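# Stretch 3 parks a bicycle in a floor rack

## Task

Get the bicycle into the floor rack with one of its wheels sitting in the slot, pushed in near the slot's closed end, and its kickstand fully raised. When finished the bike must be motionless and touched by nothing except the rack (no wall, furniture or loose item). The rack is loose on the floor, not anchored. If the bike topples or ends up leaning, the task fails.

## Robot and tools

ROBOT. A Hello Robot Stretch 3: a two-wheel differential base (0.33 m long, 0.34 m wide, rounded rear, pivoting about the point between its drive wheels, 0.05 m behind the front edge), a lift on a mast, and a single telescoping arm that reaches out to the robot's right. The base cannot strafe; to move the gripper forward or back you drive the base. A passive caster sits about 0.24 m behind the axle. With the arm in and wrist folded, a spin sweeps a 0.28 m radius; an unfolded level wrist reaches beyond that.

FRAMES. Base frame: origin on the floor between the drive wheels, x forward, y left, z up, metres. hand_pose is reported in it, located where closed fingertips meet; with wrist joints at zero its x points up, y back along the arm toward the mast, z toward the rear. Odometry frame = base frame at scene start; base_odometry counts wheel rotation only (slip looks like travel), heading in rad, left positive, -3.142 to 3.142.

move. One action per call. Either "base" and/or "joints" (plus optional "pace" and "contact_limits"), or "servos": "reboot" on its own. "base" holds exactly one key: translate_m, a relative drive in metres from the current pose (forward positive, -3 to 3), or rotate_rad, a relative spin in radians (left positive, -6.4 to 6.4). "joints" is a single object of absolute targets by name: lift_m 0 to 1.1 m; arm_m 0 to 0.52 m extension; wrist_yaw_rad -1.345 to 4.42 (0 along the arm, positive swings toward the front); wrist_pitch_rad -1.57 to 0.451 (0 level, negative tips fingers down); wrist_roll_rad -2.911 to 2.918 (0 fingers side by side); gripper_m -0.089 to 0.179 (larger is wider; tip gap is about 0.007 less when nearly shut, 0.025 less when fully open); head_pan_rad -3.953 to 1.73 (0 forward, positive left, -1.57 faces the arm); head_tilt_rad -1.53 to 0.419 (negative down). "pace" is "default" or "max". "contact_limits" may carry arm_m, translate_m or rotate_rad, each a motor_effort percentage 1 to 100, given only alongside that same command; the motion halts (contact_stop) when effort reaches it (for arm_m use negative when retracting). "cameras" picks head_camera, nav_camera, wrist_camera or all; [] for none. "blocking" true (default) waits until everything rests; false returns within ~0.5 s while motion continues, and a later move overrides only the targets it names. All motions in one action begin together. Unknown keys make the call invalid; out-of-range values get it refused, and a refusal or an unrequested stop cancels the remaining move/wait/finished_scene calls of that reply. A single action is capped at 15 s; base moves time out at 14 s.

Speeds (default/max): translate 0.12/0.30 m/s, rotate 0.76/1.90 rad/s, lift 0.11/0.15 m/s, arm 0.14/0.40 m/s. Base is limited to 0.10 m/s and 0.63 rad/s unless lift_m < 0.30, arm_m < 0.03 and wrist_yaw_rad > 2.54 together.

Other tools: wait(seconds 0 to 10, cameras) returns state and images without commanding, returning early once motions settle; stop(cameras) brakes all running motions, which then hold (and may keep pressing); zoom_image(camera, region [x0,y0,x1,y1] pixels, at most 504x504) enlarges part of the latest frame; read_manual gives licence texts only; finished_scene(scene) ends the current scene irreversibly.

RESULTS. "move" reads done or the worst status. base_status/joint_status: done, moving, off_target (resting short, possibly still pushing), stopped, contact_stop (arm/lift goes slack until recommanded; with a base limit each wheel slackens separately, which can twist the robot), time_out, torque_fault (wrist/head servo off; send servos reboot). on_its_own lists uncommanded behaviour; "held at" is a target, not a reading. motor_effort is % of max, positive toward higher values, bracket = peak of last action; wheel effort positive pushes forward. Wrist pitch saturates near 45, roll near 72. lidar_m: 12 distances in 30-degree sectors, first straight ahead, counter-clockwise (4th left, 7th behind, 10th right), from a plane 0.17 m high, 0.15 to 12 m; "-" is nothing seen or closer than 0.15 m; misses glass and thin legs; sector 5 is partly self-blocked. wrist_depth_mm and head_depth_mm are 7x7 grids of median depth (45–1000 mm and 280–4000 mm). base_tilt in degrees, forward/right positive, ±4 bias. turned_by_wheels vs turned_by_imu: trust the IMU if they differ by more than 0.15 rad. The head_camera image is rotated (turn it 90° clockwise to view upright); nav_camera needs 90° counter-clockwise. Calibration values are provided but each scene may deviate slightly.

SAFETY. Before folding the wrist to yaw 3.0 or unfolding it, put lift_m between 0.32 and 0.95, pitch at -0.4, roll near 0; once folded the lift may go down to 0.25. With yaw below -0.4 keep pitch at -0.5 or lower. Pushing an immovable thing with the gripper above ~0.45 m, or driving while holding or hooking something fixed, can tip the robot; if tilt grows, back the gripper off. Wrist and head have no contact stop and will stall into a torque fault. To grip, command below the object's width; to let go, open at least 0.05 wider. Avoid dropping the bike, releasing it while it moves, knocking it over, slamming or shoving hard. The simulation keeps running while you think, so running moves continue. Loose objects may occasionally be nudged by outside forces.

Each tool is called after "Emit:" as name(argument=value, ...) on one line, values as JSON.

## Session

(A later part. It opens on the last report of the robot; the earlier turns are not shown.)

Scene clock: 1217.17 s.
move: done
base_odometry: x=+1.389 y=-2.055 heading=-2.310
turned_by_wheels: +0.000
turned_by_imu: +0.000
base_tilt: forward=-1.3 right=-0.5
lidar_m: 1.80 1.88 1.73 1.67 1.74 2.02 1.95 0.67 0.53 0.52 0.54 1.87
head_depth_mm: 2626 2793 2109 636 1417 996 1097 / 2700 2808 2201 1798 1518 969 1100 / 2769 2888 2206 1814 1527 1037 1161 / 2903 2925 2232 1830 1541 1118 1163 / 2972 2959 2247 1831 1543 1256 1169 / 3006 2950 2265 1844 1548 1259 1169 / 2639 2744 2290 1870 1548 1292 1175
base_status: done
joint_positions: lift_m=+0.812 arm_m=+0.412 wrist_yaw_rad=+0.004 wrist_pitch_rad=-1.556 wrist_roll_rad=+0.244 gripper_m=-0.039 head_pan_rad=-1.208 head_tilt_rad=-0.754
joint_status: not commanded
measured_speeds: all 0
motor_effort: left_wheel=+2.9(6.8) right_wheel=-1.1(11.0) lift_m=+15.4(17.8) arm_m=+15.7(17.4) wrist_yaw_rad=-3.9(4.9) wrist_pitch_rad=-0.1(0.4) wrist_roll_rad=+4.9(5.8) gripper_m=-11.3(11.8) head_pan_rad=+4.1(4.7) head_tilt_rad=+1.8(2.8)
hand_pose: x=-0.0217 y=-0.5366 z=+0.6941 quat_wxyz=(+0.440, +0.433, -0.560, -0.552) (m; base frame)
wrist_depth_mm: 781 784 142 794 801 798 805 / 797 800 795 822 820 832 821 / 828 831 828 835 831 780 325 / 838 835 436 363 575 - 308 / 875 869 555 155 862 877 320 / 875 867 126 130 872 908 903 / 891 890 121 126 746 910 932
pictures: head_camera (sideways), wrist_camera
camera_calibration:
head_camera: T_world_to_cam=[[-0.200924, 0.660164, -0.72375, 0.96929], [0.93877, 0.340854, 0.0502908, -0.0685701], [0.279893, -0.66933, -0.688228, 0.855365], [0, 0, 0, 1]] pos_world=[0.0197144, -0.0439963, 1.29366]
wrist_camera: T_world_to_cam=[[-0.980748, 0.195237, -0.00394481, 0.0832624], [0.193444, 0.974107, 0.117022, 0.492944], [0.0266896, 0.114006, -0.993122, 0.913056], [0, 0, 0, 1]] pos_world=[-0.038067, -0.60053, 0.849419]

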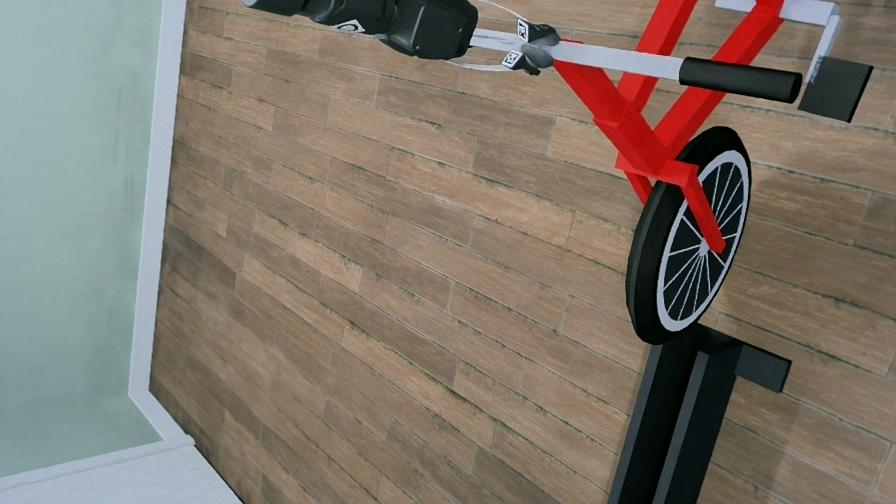

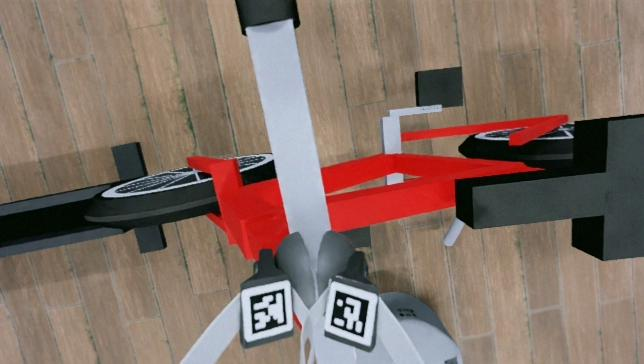

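Emit:
move()

Emit:
zoom_image(camera="head_camera", region=[560, 100, 820, 500])

Scene clock: 1229.03 s.
base_odometry: x=+1.389 y=-2.055 heading=-2.310
turned_by_wheels: +0.000
turned_by_imu: +0.000
base_tilt: forward=-1.3 right=-0.5
lidar_m: 1.80 1.87 1.73 1.67 1.73 2.01 1.95 0.67 0.53 0.52 0.54 1.87
head_depth_mm: 2606 2810 2121 637 1413 998 1116 / 2696 2854 2203 1807 1523 961 1101 / 2790 2888 2217 1811 1533 1044 1159 / 2872 2913 2234 1817 1528 1116 1161 / 2960 2962 2277 1833 1536 1255 1173 / 3004 2945 2264 1842 1538 1265 1173 / 2630 2768 2289 1848 1556 1287 1175
base_status: done
joint_positions: lift_m=+0.812 arm_m=+0.412 wrist_yaw_rad=+0.004 wrist_pitch_rad=-1.556 wrist_roll_rad=+0.244 gripper_m=-0.039 head_pan_rad=-1.208 head_tilt_rad=-0.754
joint_status: not commanded
measured_speeds: all 0
motor_effort: left_wheel=+2.0(6.8) right_wheel=-0.9(11.0) lift_m=+10.6(17.8) arm_m=+15.5(17.4) wrist_yaw_rad=-3.0(4.9) wrist_pitch_rad=+0.2(0.4) wrist_roll_rad=+5.1(5.8) gripper_m=-10.8(11.8) head_pan_rad=+3.7(4.7) head_tilt_rad=+1.4(2.8)
hand_pose: x=-0.0217 y=-0.5366 z=+0.6941 quat_wxyz=(+0.440, +0.433, -0.560, -0.552) (m; base frame)
wrist_depth_mm: 793 790 142 795 808 801 824 / 796 806 825 808 808 815 840 / 812 825 822 823 834 790 322 / 827 830 470 366 567 - 307 / 871 862 551 156 877 878 320 / 870 885 126 129 883 903 896 / 907 898 121 126 746 920 919
pictures: head_camera (sideways), nav_camera (sideways), wrist_camera
camera_calibration:
head_camera: T_world_to_cam=[[-0.200924, 0.660163, -0.72375, 0.969291], [0.93877, 0.340854, 0.0502908, -0.0685701], [0.279893, -0.66933, -0.688227, 0.855365], [0, 0, 0, 1]] pos_world=[0.0197144, -0.0439963, 1.29366]
nav_camera: T_world_to_cam=[[0.247993, -0.641875, 0.7256, -0.902094], [-0.918395, -0.394134, -0.0347703, 0.103422], [0.308302, -0.657765, -0.687238, 0.848592], [0, 0, 0, 1]] pos_world=[0.0570725, 0.0199039, 1.24134]
wrist_camera: T_world_to_cam=[[-0.980712, 0.195417, -0.00394741, 0.0833613], [0.193623, 0.974072, 0.117022, 0.492929], [0.0267131, 0.114001, -0.993121, 0.913047], [0, 0, 0, 1]] pos_world=[-0.0380792, -0.600527, 0.849412]

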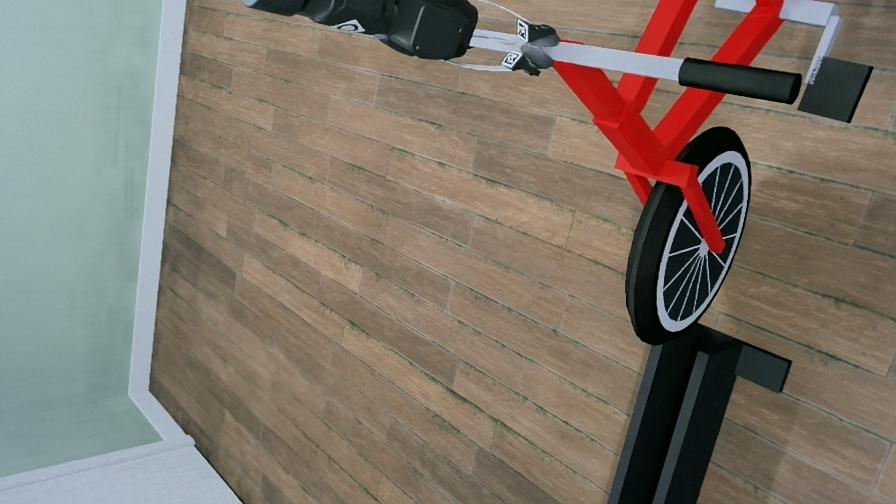

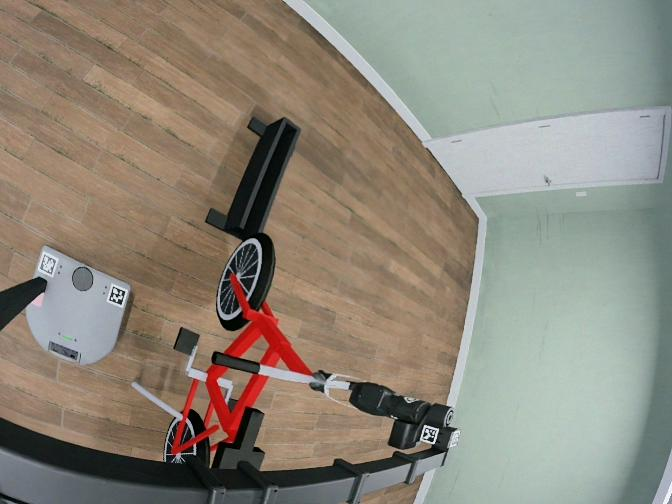

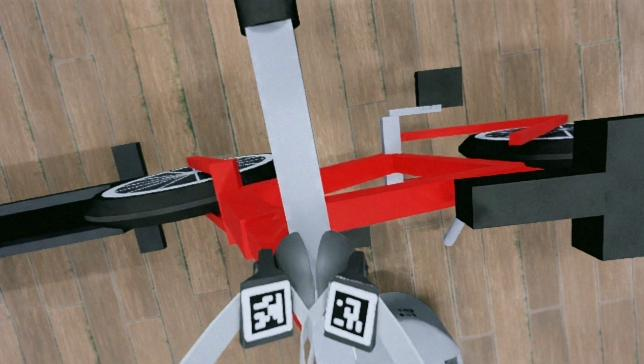

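Scaled by 1.260 from the camera's 896x504 image, which has a finer 1280x720 frame.

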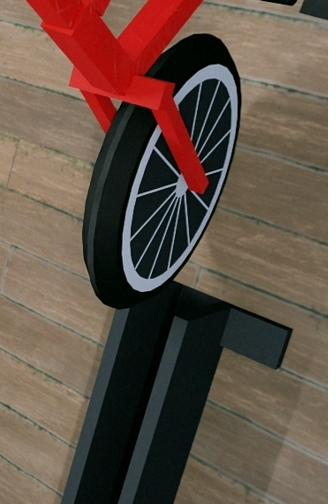

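Emit:
zoom_image(camera="wrist_camera", region=[0, 110, 300, 280])

Scaled by 1.680.

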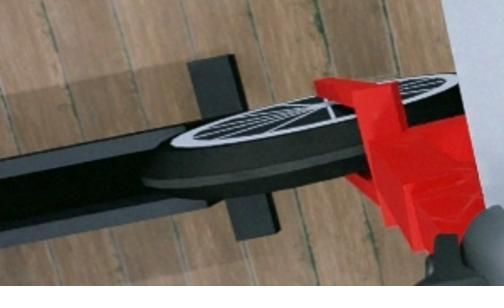

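Emit:
move(base={"translate_m": 0.05}, joints={"lift_m": 0.812}, contact_limits={"translate_m": 30}, cameras=["head_camera", "wrist_camera"])

Emit:
zoom_image(camera="head_camera", region=[560, 100, 820, 500])

Emit:
zoom_image(camera="wrist_camera", region=[0, 110, 300, 280])

Scene clock: 1250.03 s.
move: done
base_odometry: x=+1.356 y=-2.092 heading=-2.310
turned_by_wheels: +0.000
turned_by_imu: +0.001
base_tilt: forward=-1.3 right=-0.5
lidar_m: 1.75 1.83 1.73 1.67 1.74 2.07 1.99 0.67 0.53 0.53 0.54 1.82
head_depth_mm: 2611 2809 2142 637 1414 997 1110 / 2710 2860 2214 1807 1513 972 1101 / 2774 2888 2239 1807 1522 1043 1159 / 2856 2921 2228 1817 1527 1100 1163 / 2996 2955 2270 1830 1542 1208 1171 / 2955 2969 2274 1843 1555 1267 1171 / 2557 2695 2295 1865 1559 1287 1178
base_status: done
joint_positions: lift_m=+0.812 arm_m=+0.412 wrist_yaw_rad=+0.005 wrist_pitch_rad=-1.556 wrist_roll_rad=+0.244 gripper_m=-0.039 head_pan_rad=-1.208 head_tilt_rad=-0.754
joint_status: all done
measured_speeds: all 0
motor_effort: left_wheel=+4.8(5.9) right_wheel=-4.4(12.9) lift_m=+17.2(17.3) arm_m=+14.7(16.2) wrist_yaw_rad=-4.7(5.3) wrist_pitch_rad=+0.0(0.4) wrist_roll_rad=+4.9(5.4) gripper_m=-11.4(11.9) head_pan_rad=+3.7(4.7) head_tilt_rad=+2.1(2.3)
contact_limits: translate_m 30 (maximum 100)
hand_pose: x=-0.0218 y=-0.5366 z=+0.6941 quat_wxyz=(+0.440, +0.434, -0.560, -0.552) (m; base frame)
wrist_depth_mm: 785 784 139 802 816 810 817 / 805 808 145 810 806 830 814 / 819 822 828 841 839 687 321 / 836 843 441 516 587 - 308 / 860 852 536 157 871 882 317 / 873 882 126 132 893 892 896 / 905 898 122 127 743 921 906
pictures: head_camera (sideways), wrist_camera
camera_calibration:
head_camera: T_world_to_cam=[[-0.200924, 0.660164, -0.72375, 0.969291], [0.93877, 0.340854, 0.0502908, -0.0685701], [0.279893, -0.66933, -0.688228, 0.855365], [0, 0, 0, 1]] pos_world=[0.0197144, -0.0439963, 1.29366]
wrist_camera: T_world_to_cam=[[-0.980867, 0.194641, -0.00394823, 0.0829208], [0.192851, 0.974223, 0.117035, 0.492989], [0.0266262, 0.114034, -0.99312, 0.913042], [0, 0, 0, 1]] pos_world=[-0.0380501, -0.600539, 0.849391]

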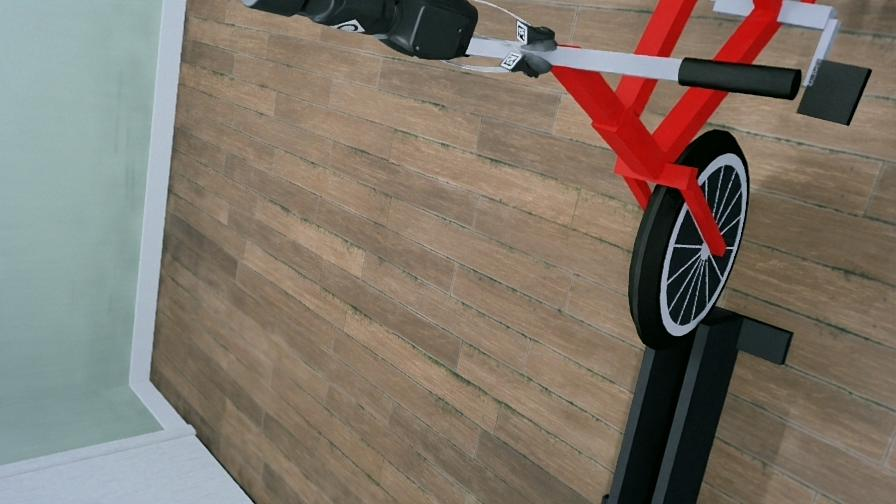

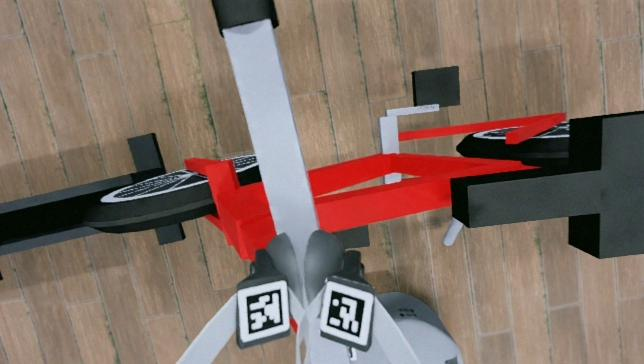

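Scaled by 1.260 from the camera's 896x504 image, which has a finer 1280x720 frame.

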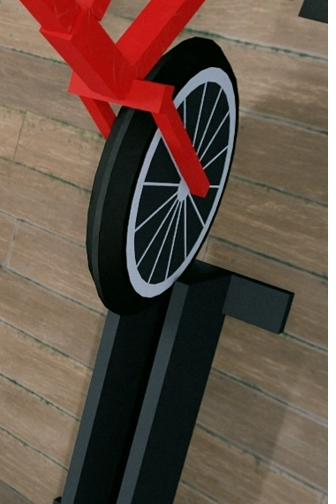

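Scaled by 1.680.

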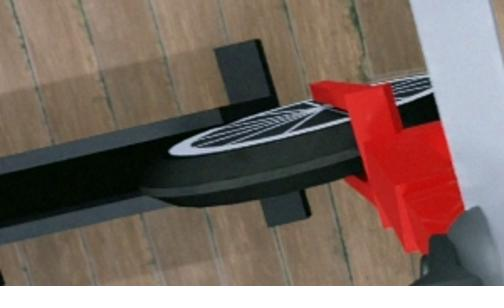

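Emit:
zoom_image(camera="wrist_camera", region=[0, 140, 160, 260])

Emit:
zoom_image(camera="head_camera", region=[600, 260, 760, 420])

Scaled by 3.150.

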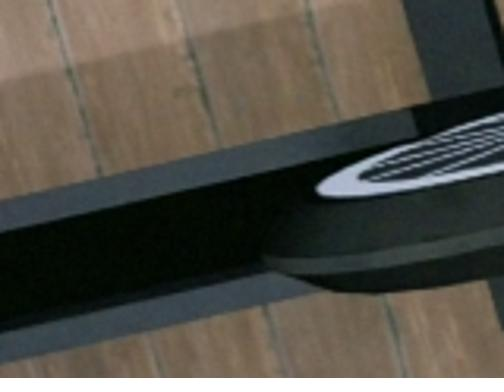

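Scaled by 3.150 from the camera's 896x504 image, which has a finer 1280x720 frame.

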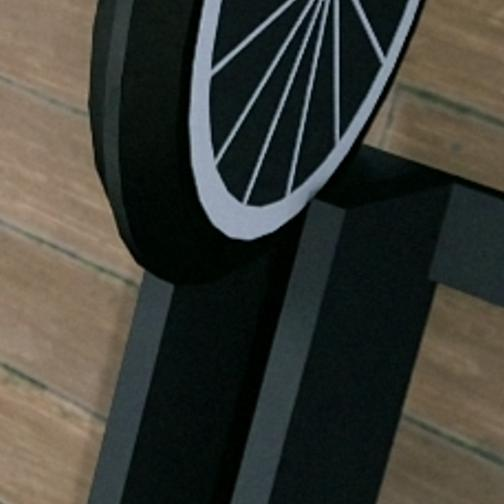

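Emit:
move(joints={"wrist_roll_rad": 0.34, "lift_m": 0.812}, cameras=["head_camera", "wrist_camera"])

Emit:
zoom_image(camera="wrist_camera", region=[0, 110, 300, 280])

Emit:
zoom_image(camera="head_camera", region=[600, 260, 760, 420])

Scene clock: 1270.57 s.
move: off_target
base_odometry: x=+1.356 y=-2.092 heading=-2.310
turned_by_wheels: +0.000
turned_by_imu: +0.000
base_tilt: forward=-1.3 right=-0.5
lidar_m: 1.75 1.83 1.73 1.67 1.74 2.06 1.99 0.67 0.53 0.52 0.54 1.82
head_depth_mm: 2626 2805 2135 636 727 993 1097 / 2664 2862 2237 1795 1517 1041 1102 / 2792 2890 2239 1813 1525 1041 1162 / 2867 2925 2240 1828 1539 1104 1161 / 2945 2910 2259 1831 1539 1211 1171 / 2955 2956 2273 1845 1548 1269 1172 / 2599 2720 2294 1841 1549 1292 1179
base_status: not commanded
joint_positions: lift_m=+0.812 arm_m=+0.412 wrist_yaw_rad=+0.005 wrist_pitch_rad=-1.556 wrist_roll_rad=+0.318 gripper_m=-0.039 head_pan_rad=-1.208 head_tilt_rad=-0.754
joint_status: wrist_roll_rad off_target (ended at +0.318, target +0.340); the others done
measured_speeds: all 0
motor_effort: left_wheel=+1.1(2.0) right_wheel=+0.0(0.4) lift_m=+29.3(32.1) arm_m=+14.2(15.6) wrist_yaw_rad=-4.3(5.2) wrist_pitch_rad=+0.2(0.2) wrist_roll_rad=+7.3(7.5) gripper_m=-11.2(11.6) head_pan_rad=+3.9(4.8) head_tilt_rad=+1.9(2.4)
contact_limits: translate_m 30 (maximum 100)
hand_pose: x=-0.0218 y=-0.5366 z=+0.6941 quat_wxyz=(+0.419, +0.413, -0.576, -0.568) (m; base frame)
wrist_depth_mm: 782 798 140 798 802 803 808 / 798 806 144 820 802 824 831 / 826 827 814 822 830 552 306 / 842 821 436 513 591 - 309 / 743 855 493 156 880 866 877 / 879 877 127 129 883 907 895 / 886 885 121 126 738 927 909
pictures: head_camera (sideways), wrist_camera
camera_calibration:
head_camera: T_world_to_cam=[[-0.200924, 0.660164, -0.72375, 0.96929], [0.93877, 0.340854, 0.0502908, -0.0685701], [0.279893, -0.66933, -0.688228, 0.855365], [0, 0, 0, 1]] pos_world=[0.0197144, -0.0439963, 1.29366]
wrist_camera: T_world_to_cam=[[-0.963978, 0.265937, -0.00495634, 0.122238], [0.263547, 0.957498, 0.117217, 0.48541], [0.0359181, 0.111688, -0.993094, 0.911986], [0, 0, 0, 1]] pos_world=[-0.042851, -0.599145, 0.849395]

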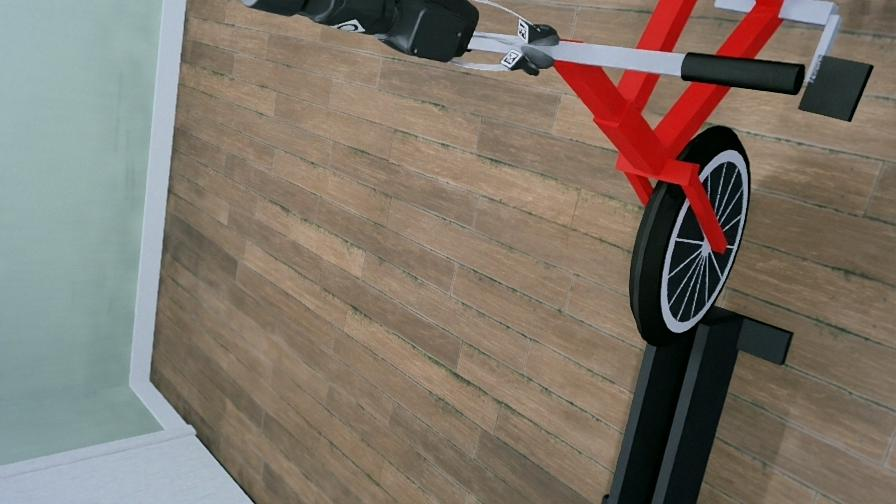

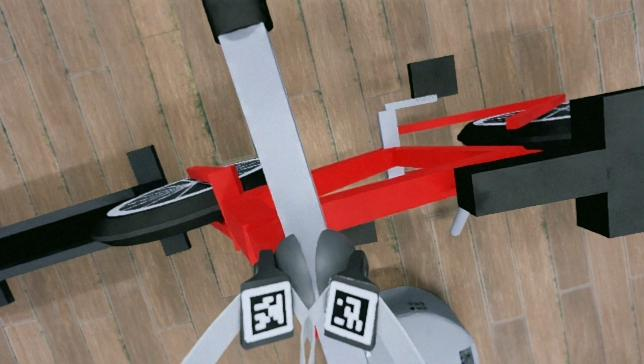

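Scaled by 1.680.

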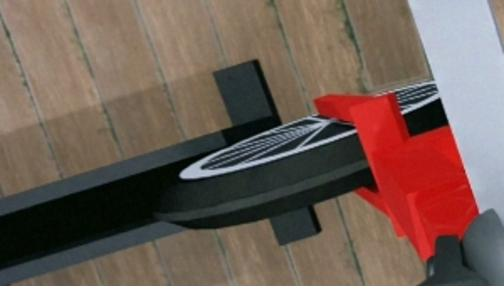

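Scaled by 3.150 from the camera's 896x504 image, which has a finer 1280x720 frame.

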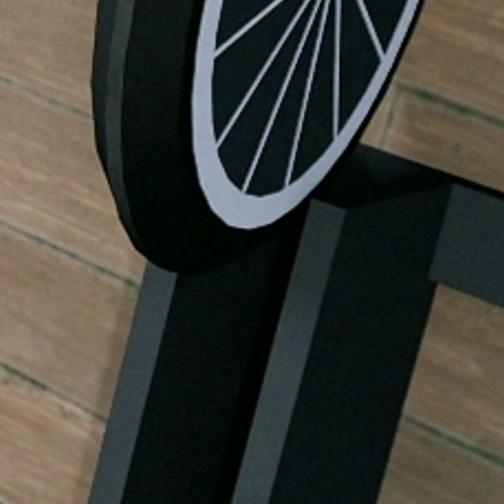

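Emit:
move(base={"translate_m": 0.05}, joints={"lift_m": 0.812}, contact_limits={"translate_m": 30}, cameras=["head_camera", "wrist_camera"])

Emit:
zoom_image(camera="wrist_camera", region=[0, 110, 300, 280])

Emit:
zoom_image(camera="head_camera", region=[600, 260, 760, 420])

Scene clock: 1276.73 s.
move: done
base_odometry: x=+1.322 y=-2.129 heading=-2.310
turned_by_wheels: +0.000
turned_by_imu: +0.001
base_tilt: forward=-1.3 right=-0.5
lidar_m: 1.70 1.77 1.73 1.67 1.74 2.11 2.04 0.67 0.53 0.52 0.54 1.77
head_depth_mm: 2617 2835 2126 637 1419 996 1113 / 2692 2852 2220 1800 1519 955 1102 / 2785 2894 2232 1812 1536 1037 1157 / 2860 2905 2236 1823 1531 1107 1162 / 2960 2902 2254 1829 1542 1190 1164 / 2933 2899 2282 1837 1554 1269 1170 / 2513 2662 2300 1847 1558 1291 1177
base_status: done
joint_positions: lift_m=+0.812 arm_m=+0.412 wrist_yaw_rad=+0.007 wrist_pitch_rad=-1.556 wrist_roll_rad=+0.319 gripper_m=-0.039 head_pan_rad=-1.208 head_tilt_rad=-0.754
joint_status: all done
measured_speeds: all 0
motor_effort: left_wheel=+3.6(6.4) right_wheel=-2.9(13.6) lift_m=+29.5(30.5) arm_m=+13.6(14.5) wrist_yaw_rad=-5.0(7.1) wrist_pitch_rad=+0.0(0.3) wrist_roll_rad=+6.7(7.5) gripper_m=-11.2(11.5) head_pan_rad=+3.9(4.4) head_tilt_rad=+2.2(2.4)
contact_limits: translate_m 30 (maximum 100)
hand_pose: x=-0.0218 y=-0.5366 z=+0.6941 quat_wxyz=(+0.419, +0.413, -0.575, -0.568) (m; base frame)
wrist_depth_mm: 794 792 141 799 806 794 810 / 810 803 145 824 806 828 812 / 821 819 816 831 825 637 305 / 837 841 438 510 588 - 310 / 786 862 490 157 865 889 882 / 886 885 127 129 881 894 901 / 878 896 121 127 727 919 912
pictures: head_camera (sideways), wrist_camera
camera_calibration:
head_camera: T_world_to_cam=[[-0.200924, 0.660164, -0.72375, 0.969291], [0.93877, 0.340854, 0.0502908, -0.0685701], [0.279893, -0.66933, -0.688228, 0.855365], [0, 0, 0, 1]] pos_world=[0.0197144, -0.0439963, 1.29366]
wrist_camera: T_world_to_cam=[[-0.96402, 0.265783, -0.00498272, 0.122137], [0.263391, 0.957542, 0.117211, 0.485447], [0.035924, 0.111682, -0.993094, 0.911984], [0, 0, 0, 1]] pos_world=[-0.0428827, -0.59915, 0.849395]

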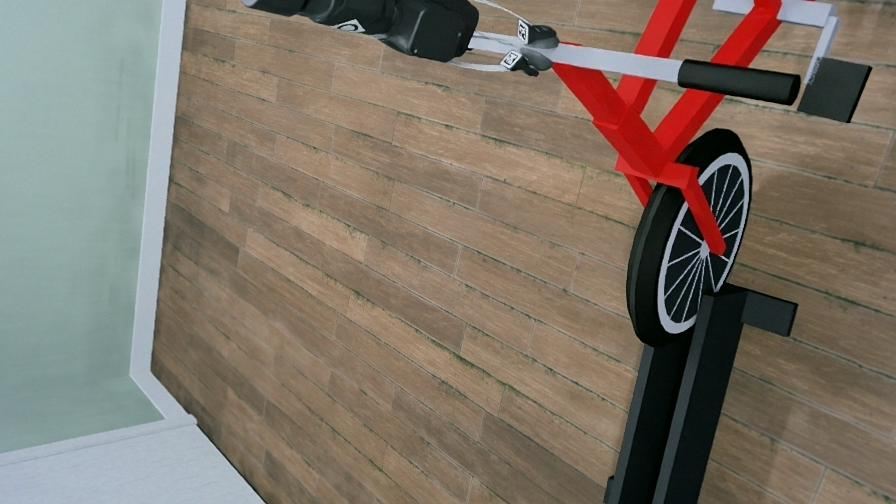

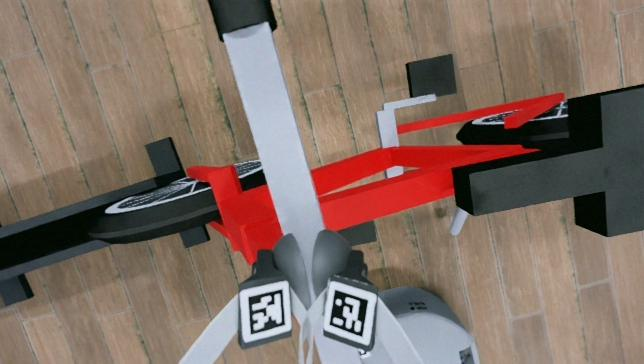

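Scaled by 1.680.

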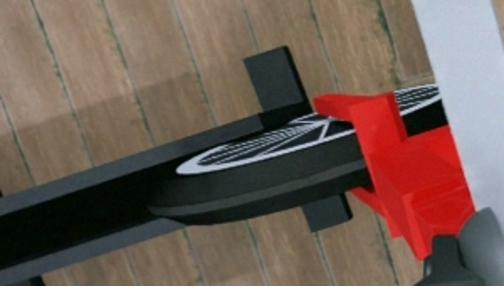

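Scaled by 3.150 from the camera's 896x504 image, which has a finer 1280x720 frame.

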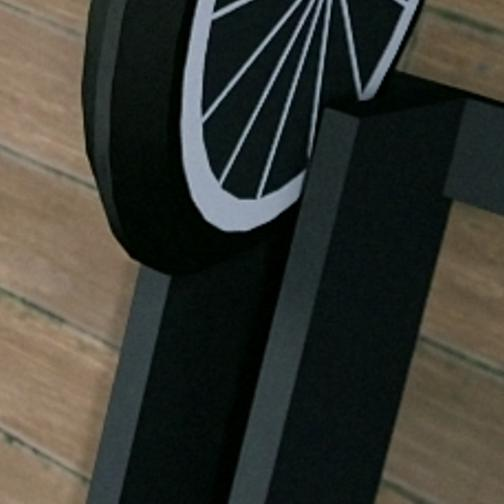

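Emit:
move(base={"translate_m": 0.08}, joints={"lift_m": 0.812}, contact_limits={"translate_m": 30}, cameras=["head_camera", "wrist_camera"])

Emit:
zoom_image(camera="wrist_camera", region=[0, 110, 300, 280])

Emit:
zoom_image(camera="head_camera", region=[600, 260, 760, 420])

Scene clock: 1281.67 s.
move: done
base_odometry: x=+1.268 y=-2.188 heading=-2.310
turned_by_wheels: +0.000
turned_by_imu: +0.001
base_tilt: forward=-1.3 right=-0.5
lidar_m: 1.63 1.69 1.73 1.67 1.74 2.20 2.12 0.68 0.53 0.52 0.54 1.69
head_depth_mm: 2612 2802 2134 638 748 997 1098 / 2702 2848 2213 1805 1514 1040 1098 / 2818 2891 2211 1811 1518 1031 1159 / 2880 2904 2253 1825 1531 1108 1168 / 2972 2929 2263 1826 1539 1188 1170 / 2820 2866 2277 1846 1541 1268 1177 / 2389 2514 2292 1846 1568 1285 1178
base_status: done
joint_positions: lift_m=+0.812 arm_m=+0.412 wrist_yaw_rad=+0.007 wrist_pitch_rad=-1.556 wrist_roll_rad=+0.320 gripper_m=-0.039 head_pan_rad=-1.208 head_tilt_rad=-0.754
joint_status: all done
measured_speeds: all 0
motor_effort: left_wheel=+1.6(5.5) right_wheel=+1.1(12.8) lift_m=+29.5(30.2) arm_m=+13.3(13.6) wrist_yaw_rad=-8.0(8.0) wrist_pitch_rad=-0.1(0.3) wrist_roll_rad=+6.6(6.7) gripper_m=-11.4(11.9) head_pan_rad=+3.8(4.5) head_tilt_rad=+2.1(2.5)
contact_limits: translate_m 30 (maximum 100)
hand_pose: x=-0.0218 y=-0.5366 z=+0.6941 quat_wxyz=(+0.419, +0.413, -0.576, -0.568) (m; base frame)
wrist_depth_mm: 795 799 140 793 790 796 803 / 804 813 145 804 816 812 825 / 829 820 824 824 823 634 303 / 836 833 437 506 585 - 309 / 812 856 490 157 875 877 888 / 878 875 127 129 880 893 899 / 882 907 121 126 733 906 915
pictures: head_camera (sideways), wrist_camera
camera_calibration:
head_camera: T_world_to_cam=[[-0.200924, 0.660163, -0.72375, 0.96929], [0.93877, 0.340855, 0.0502908, -0.0685701], [0.279894, -0.66933, -0.688228, 0.855365], [0, 0, 0, 1]] pos_world=[0.0197144, -0.0439963, 1.29366]
wrist_camera: T_world_to_cam=[[-0.963826, 0.266486, -0.00499264, 0.122524], [0.264088, 0.95735, 0.117214, 0.485357], [0.0360155, 0.111655, -0.993094, 0.911972], [0, 0, 0, 1]] pos_world=[-0.04293, -0.599134, 0.849395]

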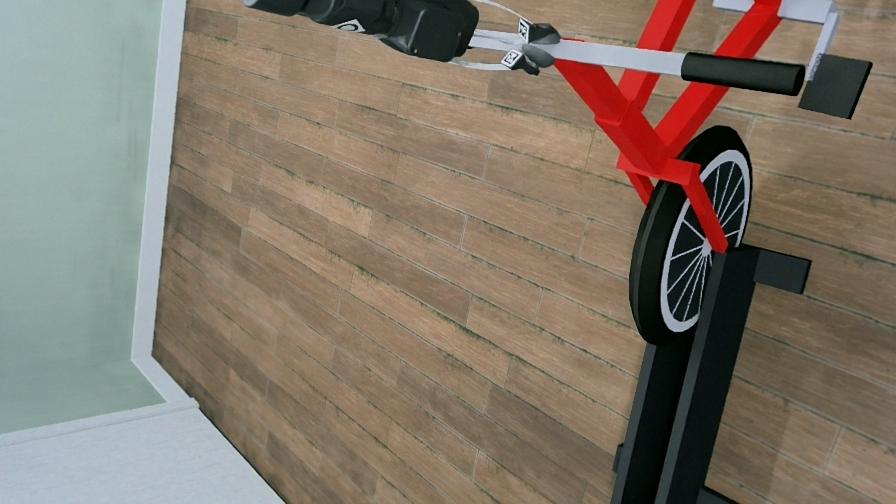

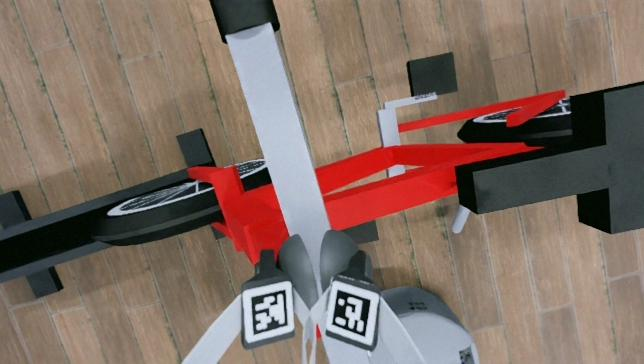

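Scaled by 1.680.

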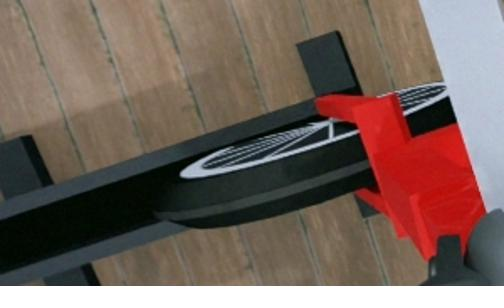

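Scaled by 3.150 from the camera's 896x504 image, which has a finer 1280x720 frame.

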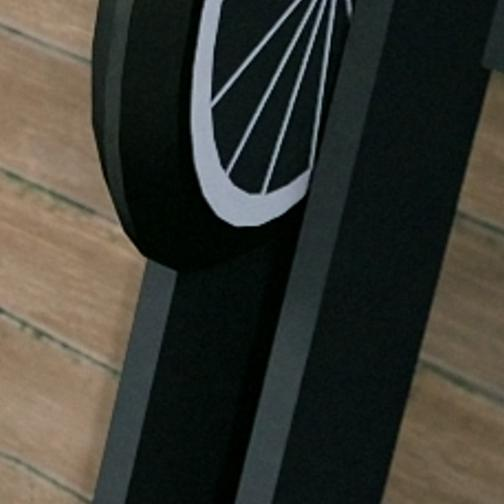

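Emit:
move(base={"translate_m": 0.12}, joints={"lift_m": 0.812}, contact_limits={"translate_m": 30}, cameras=["head_camera", "wrist_camera"])

Emit:
zoom_image(camera="wrist_camera", region=[0, 110, 300, 280])

Emit:
zoom_image(camera="head_camera", region=[560, 100, 820, 500])

Scene clock: 1288.23 s.
move: done
base_odometry: x=+1.187 y=-2.277 heading=-2.310
turned_by_wheels: +0.000
turned_by_imu: +0.001
base_tilt: forward=-1.3 right=-0.4
lidar_m: 1.51 1.57 1.73 1.67 1.73 2.32 2.24 0.69 0.54 0.52 0.53 1.56
head_depth_mm: 2619 2790 2120 636 836 829 1095 / 2694 2873 2216 1798 1518 1058 1121 / 2795 2895 2232 1807 1526 1024 1159 / 2861 2909 2247 1826 1534 1083 1169 / 2956 2963 2257 1834 1540 1168 1172 / 2589 2706 2276 1842 1546 1258 1178 / 2216 2331 2273 1852 1554 1291 1179
base_status: done
joint_positions: lift_m=+0.812 arm_m=+0.412 wrist_yaw_rad=+0.007 wrist_pitch_rad=-1.556 wrist_roll_rad=+0.320 gripper_m=-0.039 head_pan_rad=-1.208 head_tilt_rad=-0.754
joint_status: all done
measured_speeds: all 0
motor_effort: left_wheel=-0.8(5.6) right_wheel=+4.4(14.0) lift_m=+28.7(30.3) arm_m=+11.5(12.7) wrist_yaw_rad=-6.3(7.5) wrist_pitch_rad=+0.1(0.3) wrist_roll_rad=+6.6(6.8) gripper_m=-10.6(11.9) head_pan_rad=+3.8(4.9) head_tilt_rad=+1.2(2.6)
contact_limits: translate_m 30 (maximum 100)
hand_pose: x=-0.0218 y=-0.5366 z=+0.6941 quat_wxyz=(+0.419, +0.413, -0.576, -0.568) (m; base frame)
wrist_depth_mm: 784 791 139 804 801 810 811 / 809 798 144 806 812 832 819 / 811 814 831 819 827 533 303 / 834 827 447 350 583 - 311 / 851 859 498 157 877 872 888 / 881 876 138 128 882 895 894 / 906 892 122 125 746 910 934
pictures: head_camera (sideways), wrist_camera
camera_calibration:
head_camera: T_world_to_cam=[[-0.200924, 0.660163, -0.72375, 0.96929], [0.93877, 0.340855, 0.0502908, -0.0685701], [0.279894, -0.66933, -0.688228, 0.855365], [0, 0, 0, 1]] pos_world=[0.0197144, -0.0439963, 1.29366]
wrist_camera: T_world_to_cam=[[-0.963829, 0.266474, -0.0049767, 0.122503], [0.264077, 0.957346, 0.117269, 0.485302], [0.0360137, 0.111713, -0.993088, 0.912002], [0, 0, 0, 1]] pos_world=[-0.0429294, -0.599129, 0.849397]

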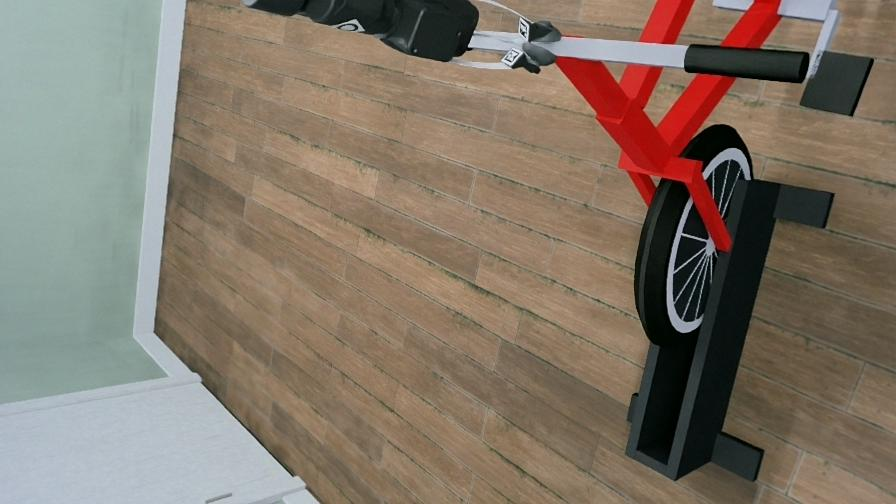

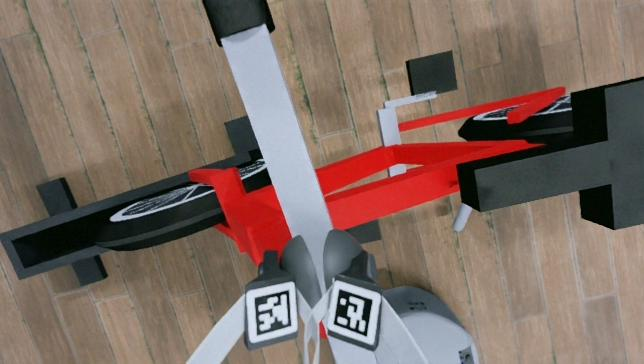

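Scaled by 1.680.

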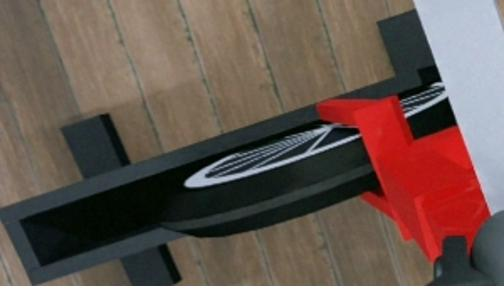

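Scaled by 1.260 from the camera's 896x504 image, which has a finer 1280x720 frame.

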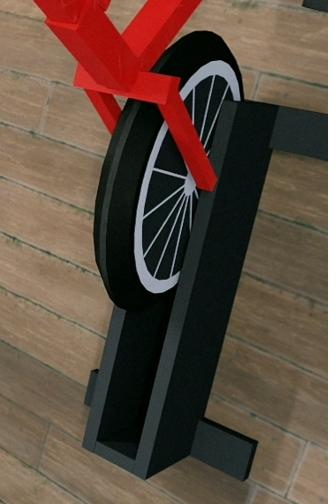

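Emit:
move(base={"translate_m": 0.13}, joints={"lift_m": 0.812}, contact_limits={"translate_m": 30}, cameras=["head_camera", "wrist_camera"])

Emit:
zoom_image(camera="wrist_camera", region=[0, 110, 300, 280])

Emit:
zoom_image(camera="head_camera", region=[560, 100, 820, 500])

Scene clock: 1294.37 s.
move: done
base_odometry: x=+1.100 y=-2.373 heading=-2.311
turned_by_wheels: +0.000
turned_by_imu: +0.001
base_tilt: forward=-1.3 right=-0.4
lidar_m: 1.38 1.43 1.73 1.67 1.74 2.39 2.37 0.69 0.54 0.52 0.53 1.43
head_depth_mm: 2631 2791 2128 637 748 832 1101 / 2714 2889 2216 1804 1521 1027 1116 / 2770 2884 2227 1805 1530 1028 1158 / 2877 2922 2233 1829 1536 1066 1165 / 2855 2806 2265 1823 1546 1169 1167 / 2359 2539 2280 1834 1546 1261 1176 / 2015 2128 2200 1847 1560 1342 1180
base_status: done
joint_positions: lift_m=+0.812 arm_m=+0.412 wrist_yaw_rad=+0.008 wrist_pitch_rad=-1.556 wrist_roll_rad=+0.320 gripper_m=-0.039 head_pan_rad=-1.208 head_tilt_rad=-0.754
joint_status: all done
measured_speeds: all 0
motor_effort: left_wheel=-0.6(4.8) right_wheel=+4.9(14.4) lift_m=+22.6(25.7) arm_m=+10.2(11.7) wrist_yaw_rad=-6.6(8.6) wrist_pitch_rad=+0.1(0.4) wrist_roll_rad=+6.5(6.9) gripper_m=-11.5(12.1) head_pan_rad=+3.6(4.7) head_tilt_rad=+1.8(2.5)
contact_limits: translate_m 30 (maximum 100)
hand_pose: x=-0.0218 y=-0.5365 z=+0.6941 quat_wxyz=(+0.419, +0.413, -0.575, -0.568) (m; base frame)
wrist_depth_mm: 803 801 141 810 799 800 812 / 797 812 145 825 817 812 816 / 817 828 820 828 834 528 305 / 834 835 450 352 586 - 310 / 847 576 495 157 865 864 879 / 863 880 138 129 876 906 900 / 879 886 122 125 738 906 934
pictures: head_camera (sideways), wrist_camera
camera_calibration:
head_camera: T_world_to_cam=[[-0.200924, 0.660164, -0.72375, 0.96929], [0.93877, 0.340854, 0.0502908, -0.0685701], [0.279893, -0.66933, -0.688228, 0.855365], [0, 0, 0, 1]] pos_world=[0.0197144, -0.0439963, 1.29366]
wrist_camera: T_world_to_cam=[[-0.964128, 0.265393, -0.00497396, 0.121892], [0.263002, 0.957641, 0.117279, 0.485434], [0.0358882, 0.111764, -0.993087, 0.912027], [0, 0, 0, 1]] pos_world=[-0.0428821, -0.599152, 0.849397]

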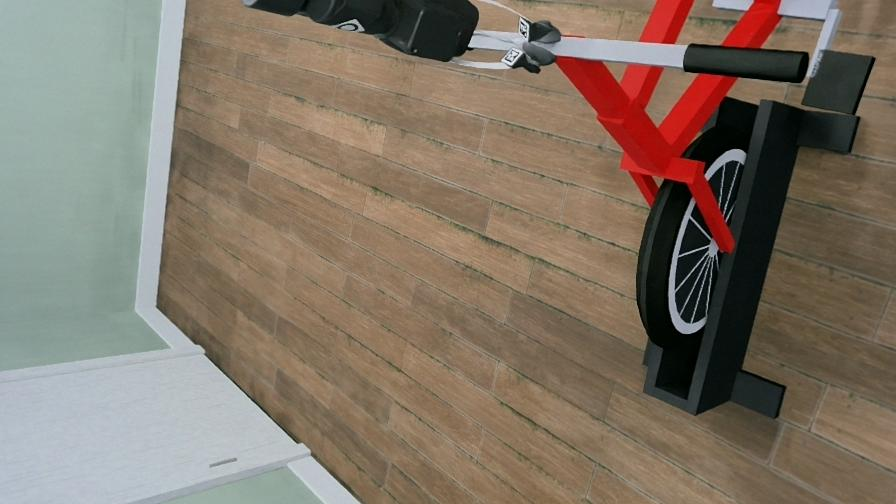

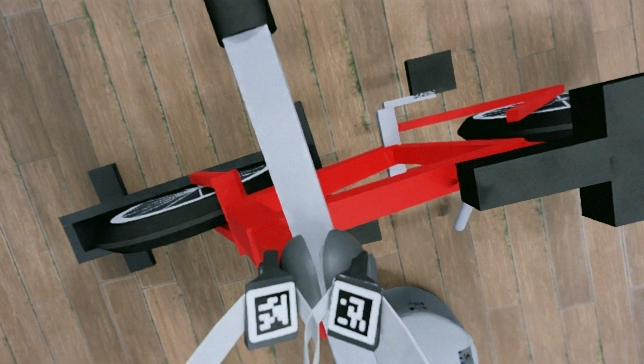

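Scaled by 1.680.

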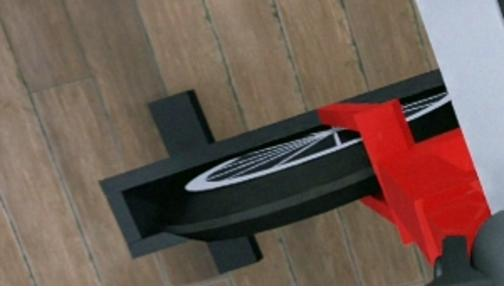

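Scaled by 1.260 from the camera's 896x504 image, which has a finer 1280x720 frame.

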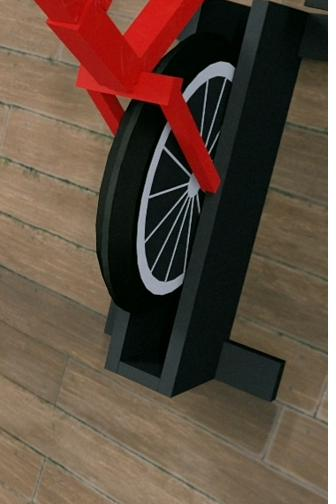

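Emit:
move(base={"translate_m": 0.05}, joints={"lift_m": 0.812}, contact_limits={"translate_m": 25}, cameras=["head_camera", "nav_camera", "wrist_camera"])

Emit:
zoom_image(camera="wrist_camera", region=[0, 110, 300, 280])

Emit:
zoom_image(camera="head_camera", region=[560, 100, 820, 500])

Scene clock: 1299.87 s.
move: done
base_odometry: x=+1.066 y=-2.410 heading=-2.311
turned_by_wheels: +0.000
turned_by_imu: +0.000
base_tilt: forward=-1.3 right=-0.5
lidar_m: 1.33 1.38 1.72 1.67 1.73 2.39 2.42 0.70 0.54 0.51 0.53 1.38
head_depth_mm: 2619 2819 2128 638 837 830 1094 / 2710 2865 2219 1800 1506 1049 1102 / 2796 2892 2228 1809 1524 1033 1153 / 2866 2928 2262 1821 1541 1061 1170 / 2789 2834 2260 1833 1544 1166 1169 / 2276 2430 2278 1844 1548 1310 1170 / 1944 2063 2154 1848 1556 1336 1174
base_status: done
joint_positions: lift_m=+0.812 arm_m=+0.412 wrist_yaw_rad=+0.008 wrist_pitch_rad=-1.556 wrist_roll_rad=+0.320 gripper_m=-0.039 head_pan_rad=-1.208 head_tilt_rad=-0.754
joint_status: all done
measured_speeds: all 0
motor_effort: left_wheel=+0.2(3.9) right_wheel=+4.7(15.2) lift_m=+19.1(20.9) arm_m=+9.6(11.2) wrist_yaw_rad=-7.1(8.6) wrist_pitch_rad=+0.2(0.4) wrist_roll_rad=+6.4(6.7) gripper_m=-10.7(12.1) head_pan_rad=+4.2(4.5) head_tilt_rad=+1.2(2.4)
contact_limits: translate_m 25 (maximum 100)
hand_pose: x=-0.0218 y=-0.5365 z=+0.6941 quat_wxyz=(+0.419, +0.413, -0.575, -0.568) (m; base frame)
wrist_depth_mm: 792 796 140 806 802 789 816 / 799 813 145 808 809 824 816 / 813 820 812 828 824 469 302 / 845 840 520 503 585 - 310 / 854 582 483 157 872 869 867 / 868 877 138 128 872 907 900 / 892 894 123 125 730 922 925
pictures: head_camera (sideways), nav_camera (sideways), wrist_camera
camera_calibration:
head_camera: T_world_to_cam=[[-0.200924, 0.660164, -0.72375, 0.96929], [0.93877, 0.340854, 0.0502908, -0.0685701], [0.279893, -0.66933, -0.688228, 0.855365], [0, 0, 0, 1]] pos_world=[0.0197144, -0.0439963, 1.29366]
nav_camera: T_world_to_cam=[[0.247993, -0.641876, 0.7256, -0.902094], [-0.918395, -0.394134, -0.0347703, 0.103422], [0.308302, -0.657765, -0.687238, 0.848593], [0, 0, 0, 1]] pos_world=[0.0570725, 0.0199039, 1.24134]
wrist_camera: T_world_to_cam=[[-0.964144, 0.265334, -0.00497395, 0.121859], [0.262944, 0.957657, 0.117279, 0.485442], [0.0358814, 0.111766, -0.993087, 0.912028], [0, 0, 0, 1]] pos_world=[-0.0428795, -0.599153, 0.849397]

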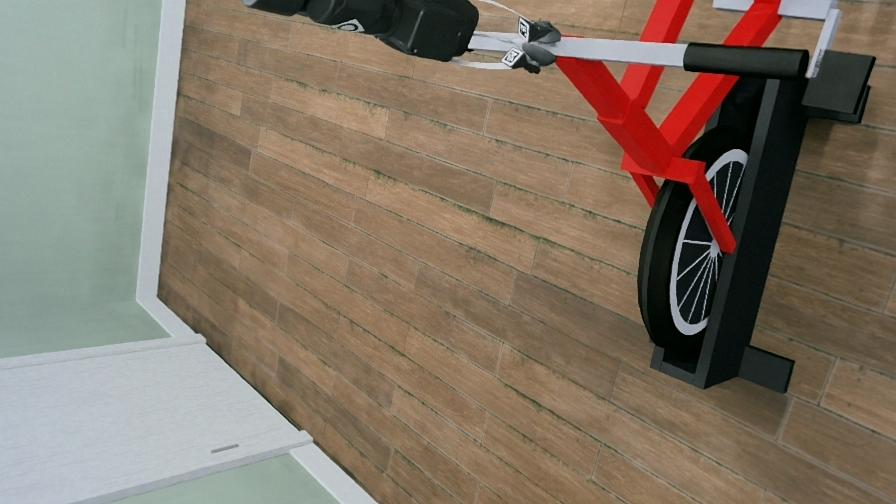

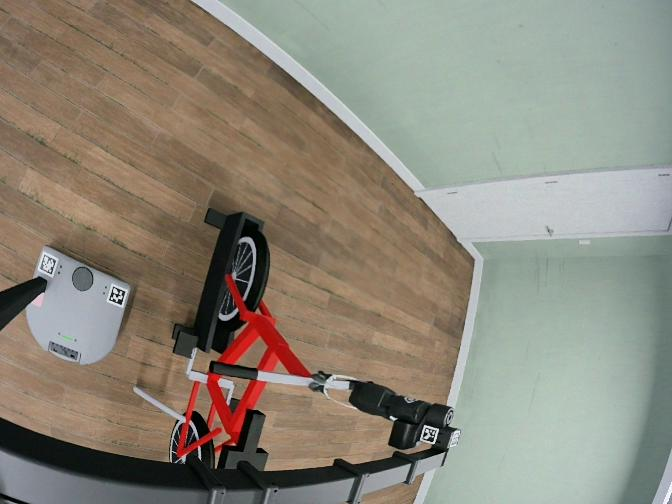

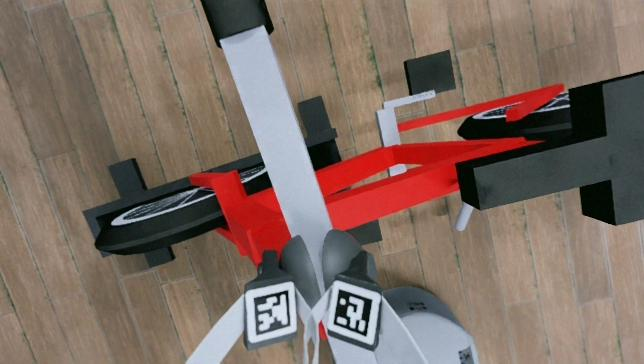

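Scaled by 1.680.

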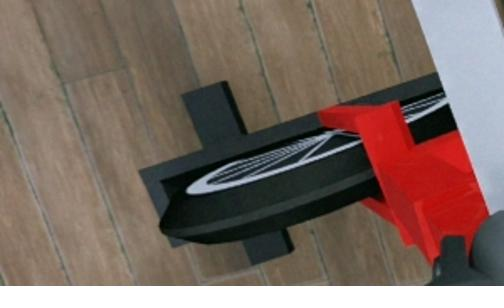

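Scaled by 1.260 from the camera's 896x504 image, which has a finer 1280x720 frame.

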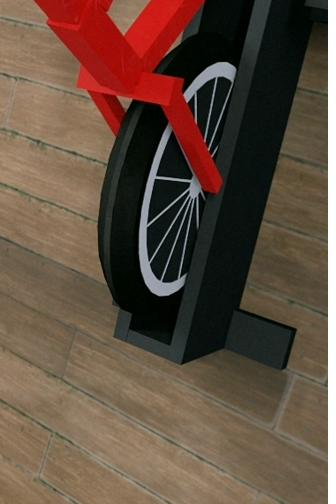

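Emit:
move(base={"translate_m": 0.025}, joints={"lift_m": 0.812}, contact_limits={"translate_m": 22}, cameras=["head_camera", "wrist_camera"])

Emit:
zoom_image(camera="head_camera", region=[560, 100, 820, 500])

Scene clock: 1303.70 s.
move: done
base_odometry: x=+1.049 y=-2.428 heading=-2.311
turned_by_wheels: +0.000
turned_by_imu: +0.001
base_tilt: forward=-1.3 right=-0.5
lidar_m: 1.30 1.36 1.72 1.67 1.74 2.39 2.45 0.70 0.54 0.51 0.52 1.35
head_depth_mm: 2649 2788 2139 636 743 832 1095 / 2703 2892 2207 1806 1520 1041 1104 / 2766 2873 2225 1806 1529 1021 1156 / 2896 2924 2232 1816 1534 1057 1164 / 2741 2775 2253 1836 1542 1167 1167 / 2240 2397 2264 1848 1551 1334 1174 / 1899 2027 2121 1859 1558 1336 1178
base_status: done
joint_positions: lift_m=+0.812 arm_m=+0.412 wrist_yaw_rad=+0.008 wrist_pitch_rad=-1.556 wrist_roll_rad=+0.320 gripper_m=-0.039 head_pan_rad=-1.208 head_tilt_rad=-0.754
joint_status: all done
measured_speeds: all 0
motor_effort: left_wheel=+4.3(5.3) right_wheel=-0.9(14.4) lift_m=+15.4(16.4) arm_m=+9.5(9.7) wrist_yaw_rad=-6.2(8.1) wrist_pitch_rad=+0.0(0.3) wrist_roll_rad=+6.5(6.6) gripper_m=-12.2(12.2) head_pan_rad=+4.3(4.6) head_tilt_rad=+1.8(2.3)
contact_limits: translate_m 22 (maximum 100)
hand_pose: x=-0.0218 y=-0.5366 z=+0.6941 quat_wxyz=(+0.419, +0.413, -0.575, -0.568) (m; base frame)
wrist_depth_mm: 784 807 141 804 791 809 805 / 804 808 145 831 814 827 824 / 826 821 151 824 830 467 303 / 844 838 440 503 593 - 310 / 855 566 479 157 875 867 889 / 884 877 127 129 890 912 897 / 890 902 121 126 743 921 905
pictures: head_camera (sideways), wrist_camera
camera_calibration:
head_camera: T_world_to_cam=[[-0.200924, 0.660163, -0.72375, 0.969291], [0.93877, 0.340854, 0.0502908, -0.0685701], [0.279893, -0.66933, -0.688227, 0.855365], [0, 0, 0, 1]] pos_world=[0.0197144, -0.0439963, 1.29366]
wrist_camera: T_world_to_cam=[[-0.964183, 0.265193, -0.00497824, 0.121783], [0.262803, 0.957697, 0.117264, 0.485475], [0.0358652, 0.111755, -0.993088, 0.912023], [0, 0, 0, 1]] pos_world=[-0.0428733, -0.599158, 0.849397]

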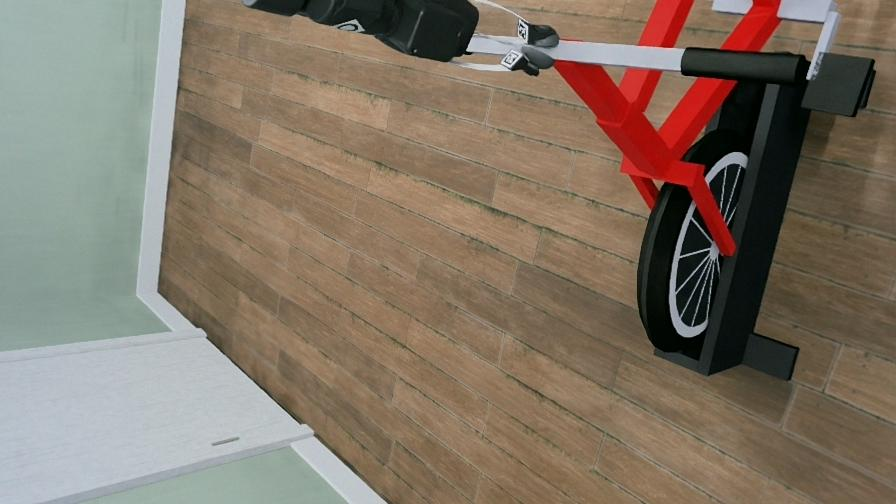

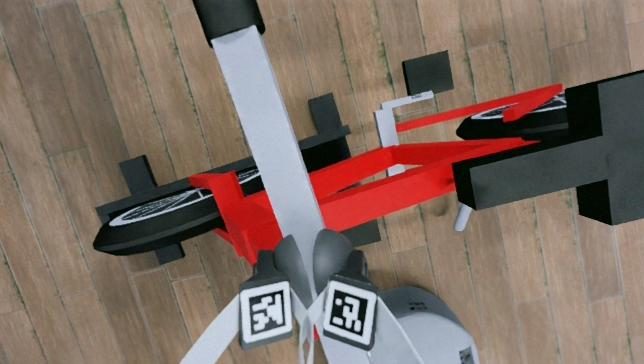

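Scaled by 1.260 from the camera's 896x504 image, which has a finer 1280x720 frame.

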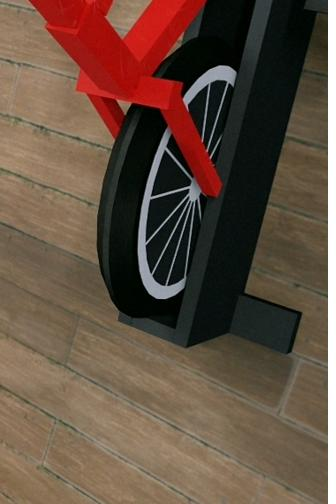

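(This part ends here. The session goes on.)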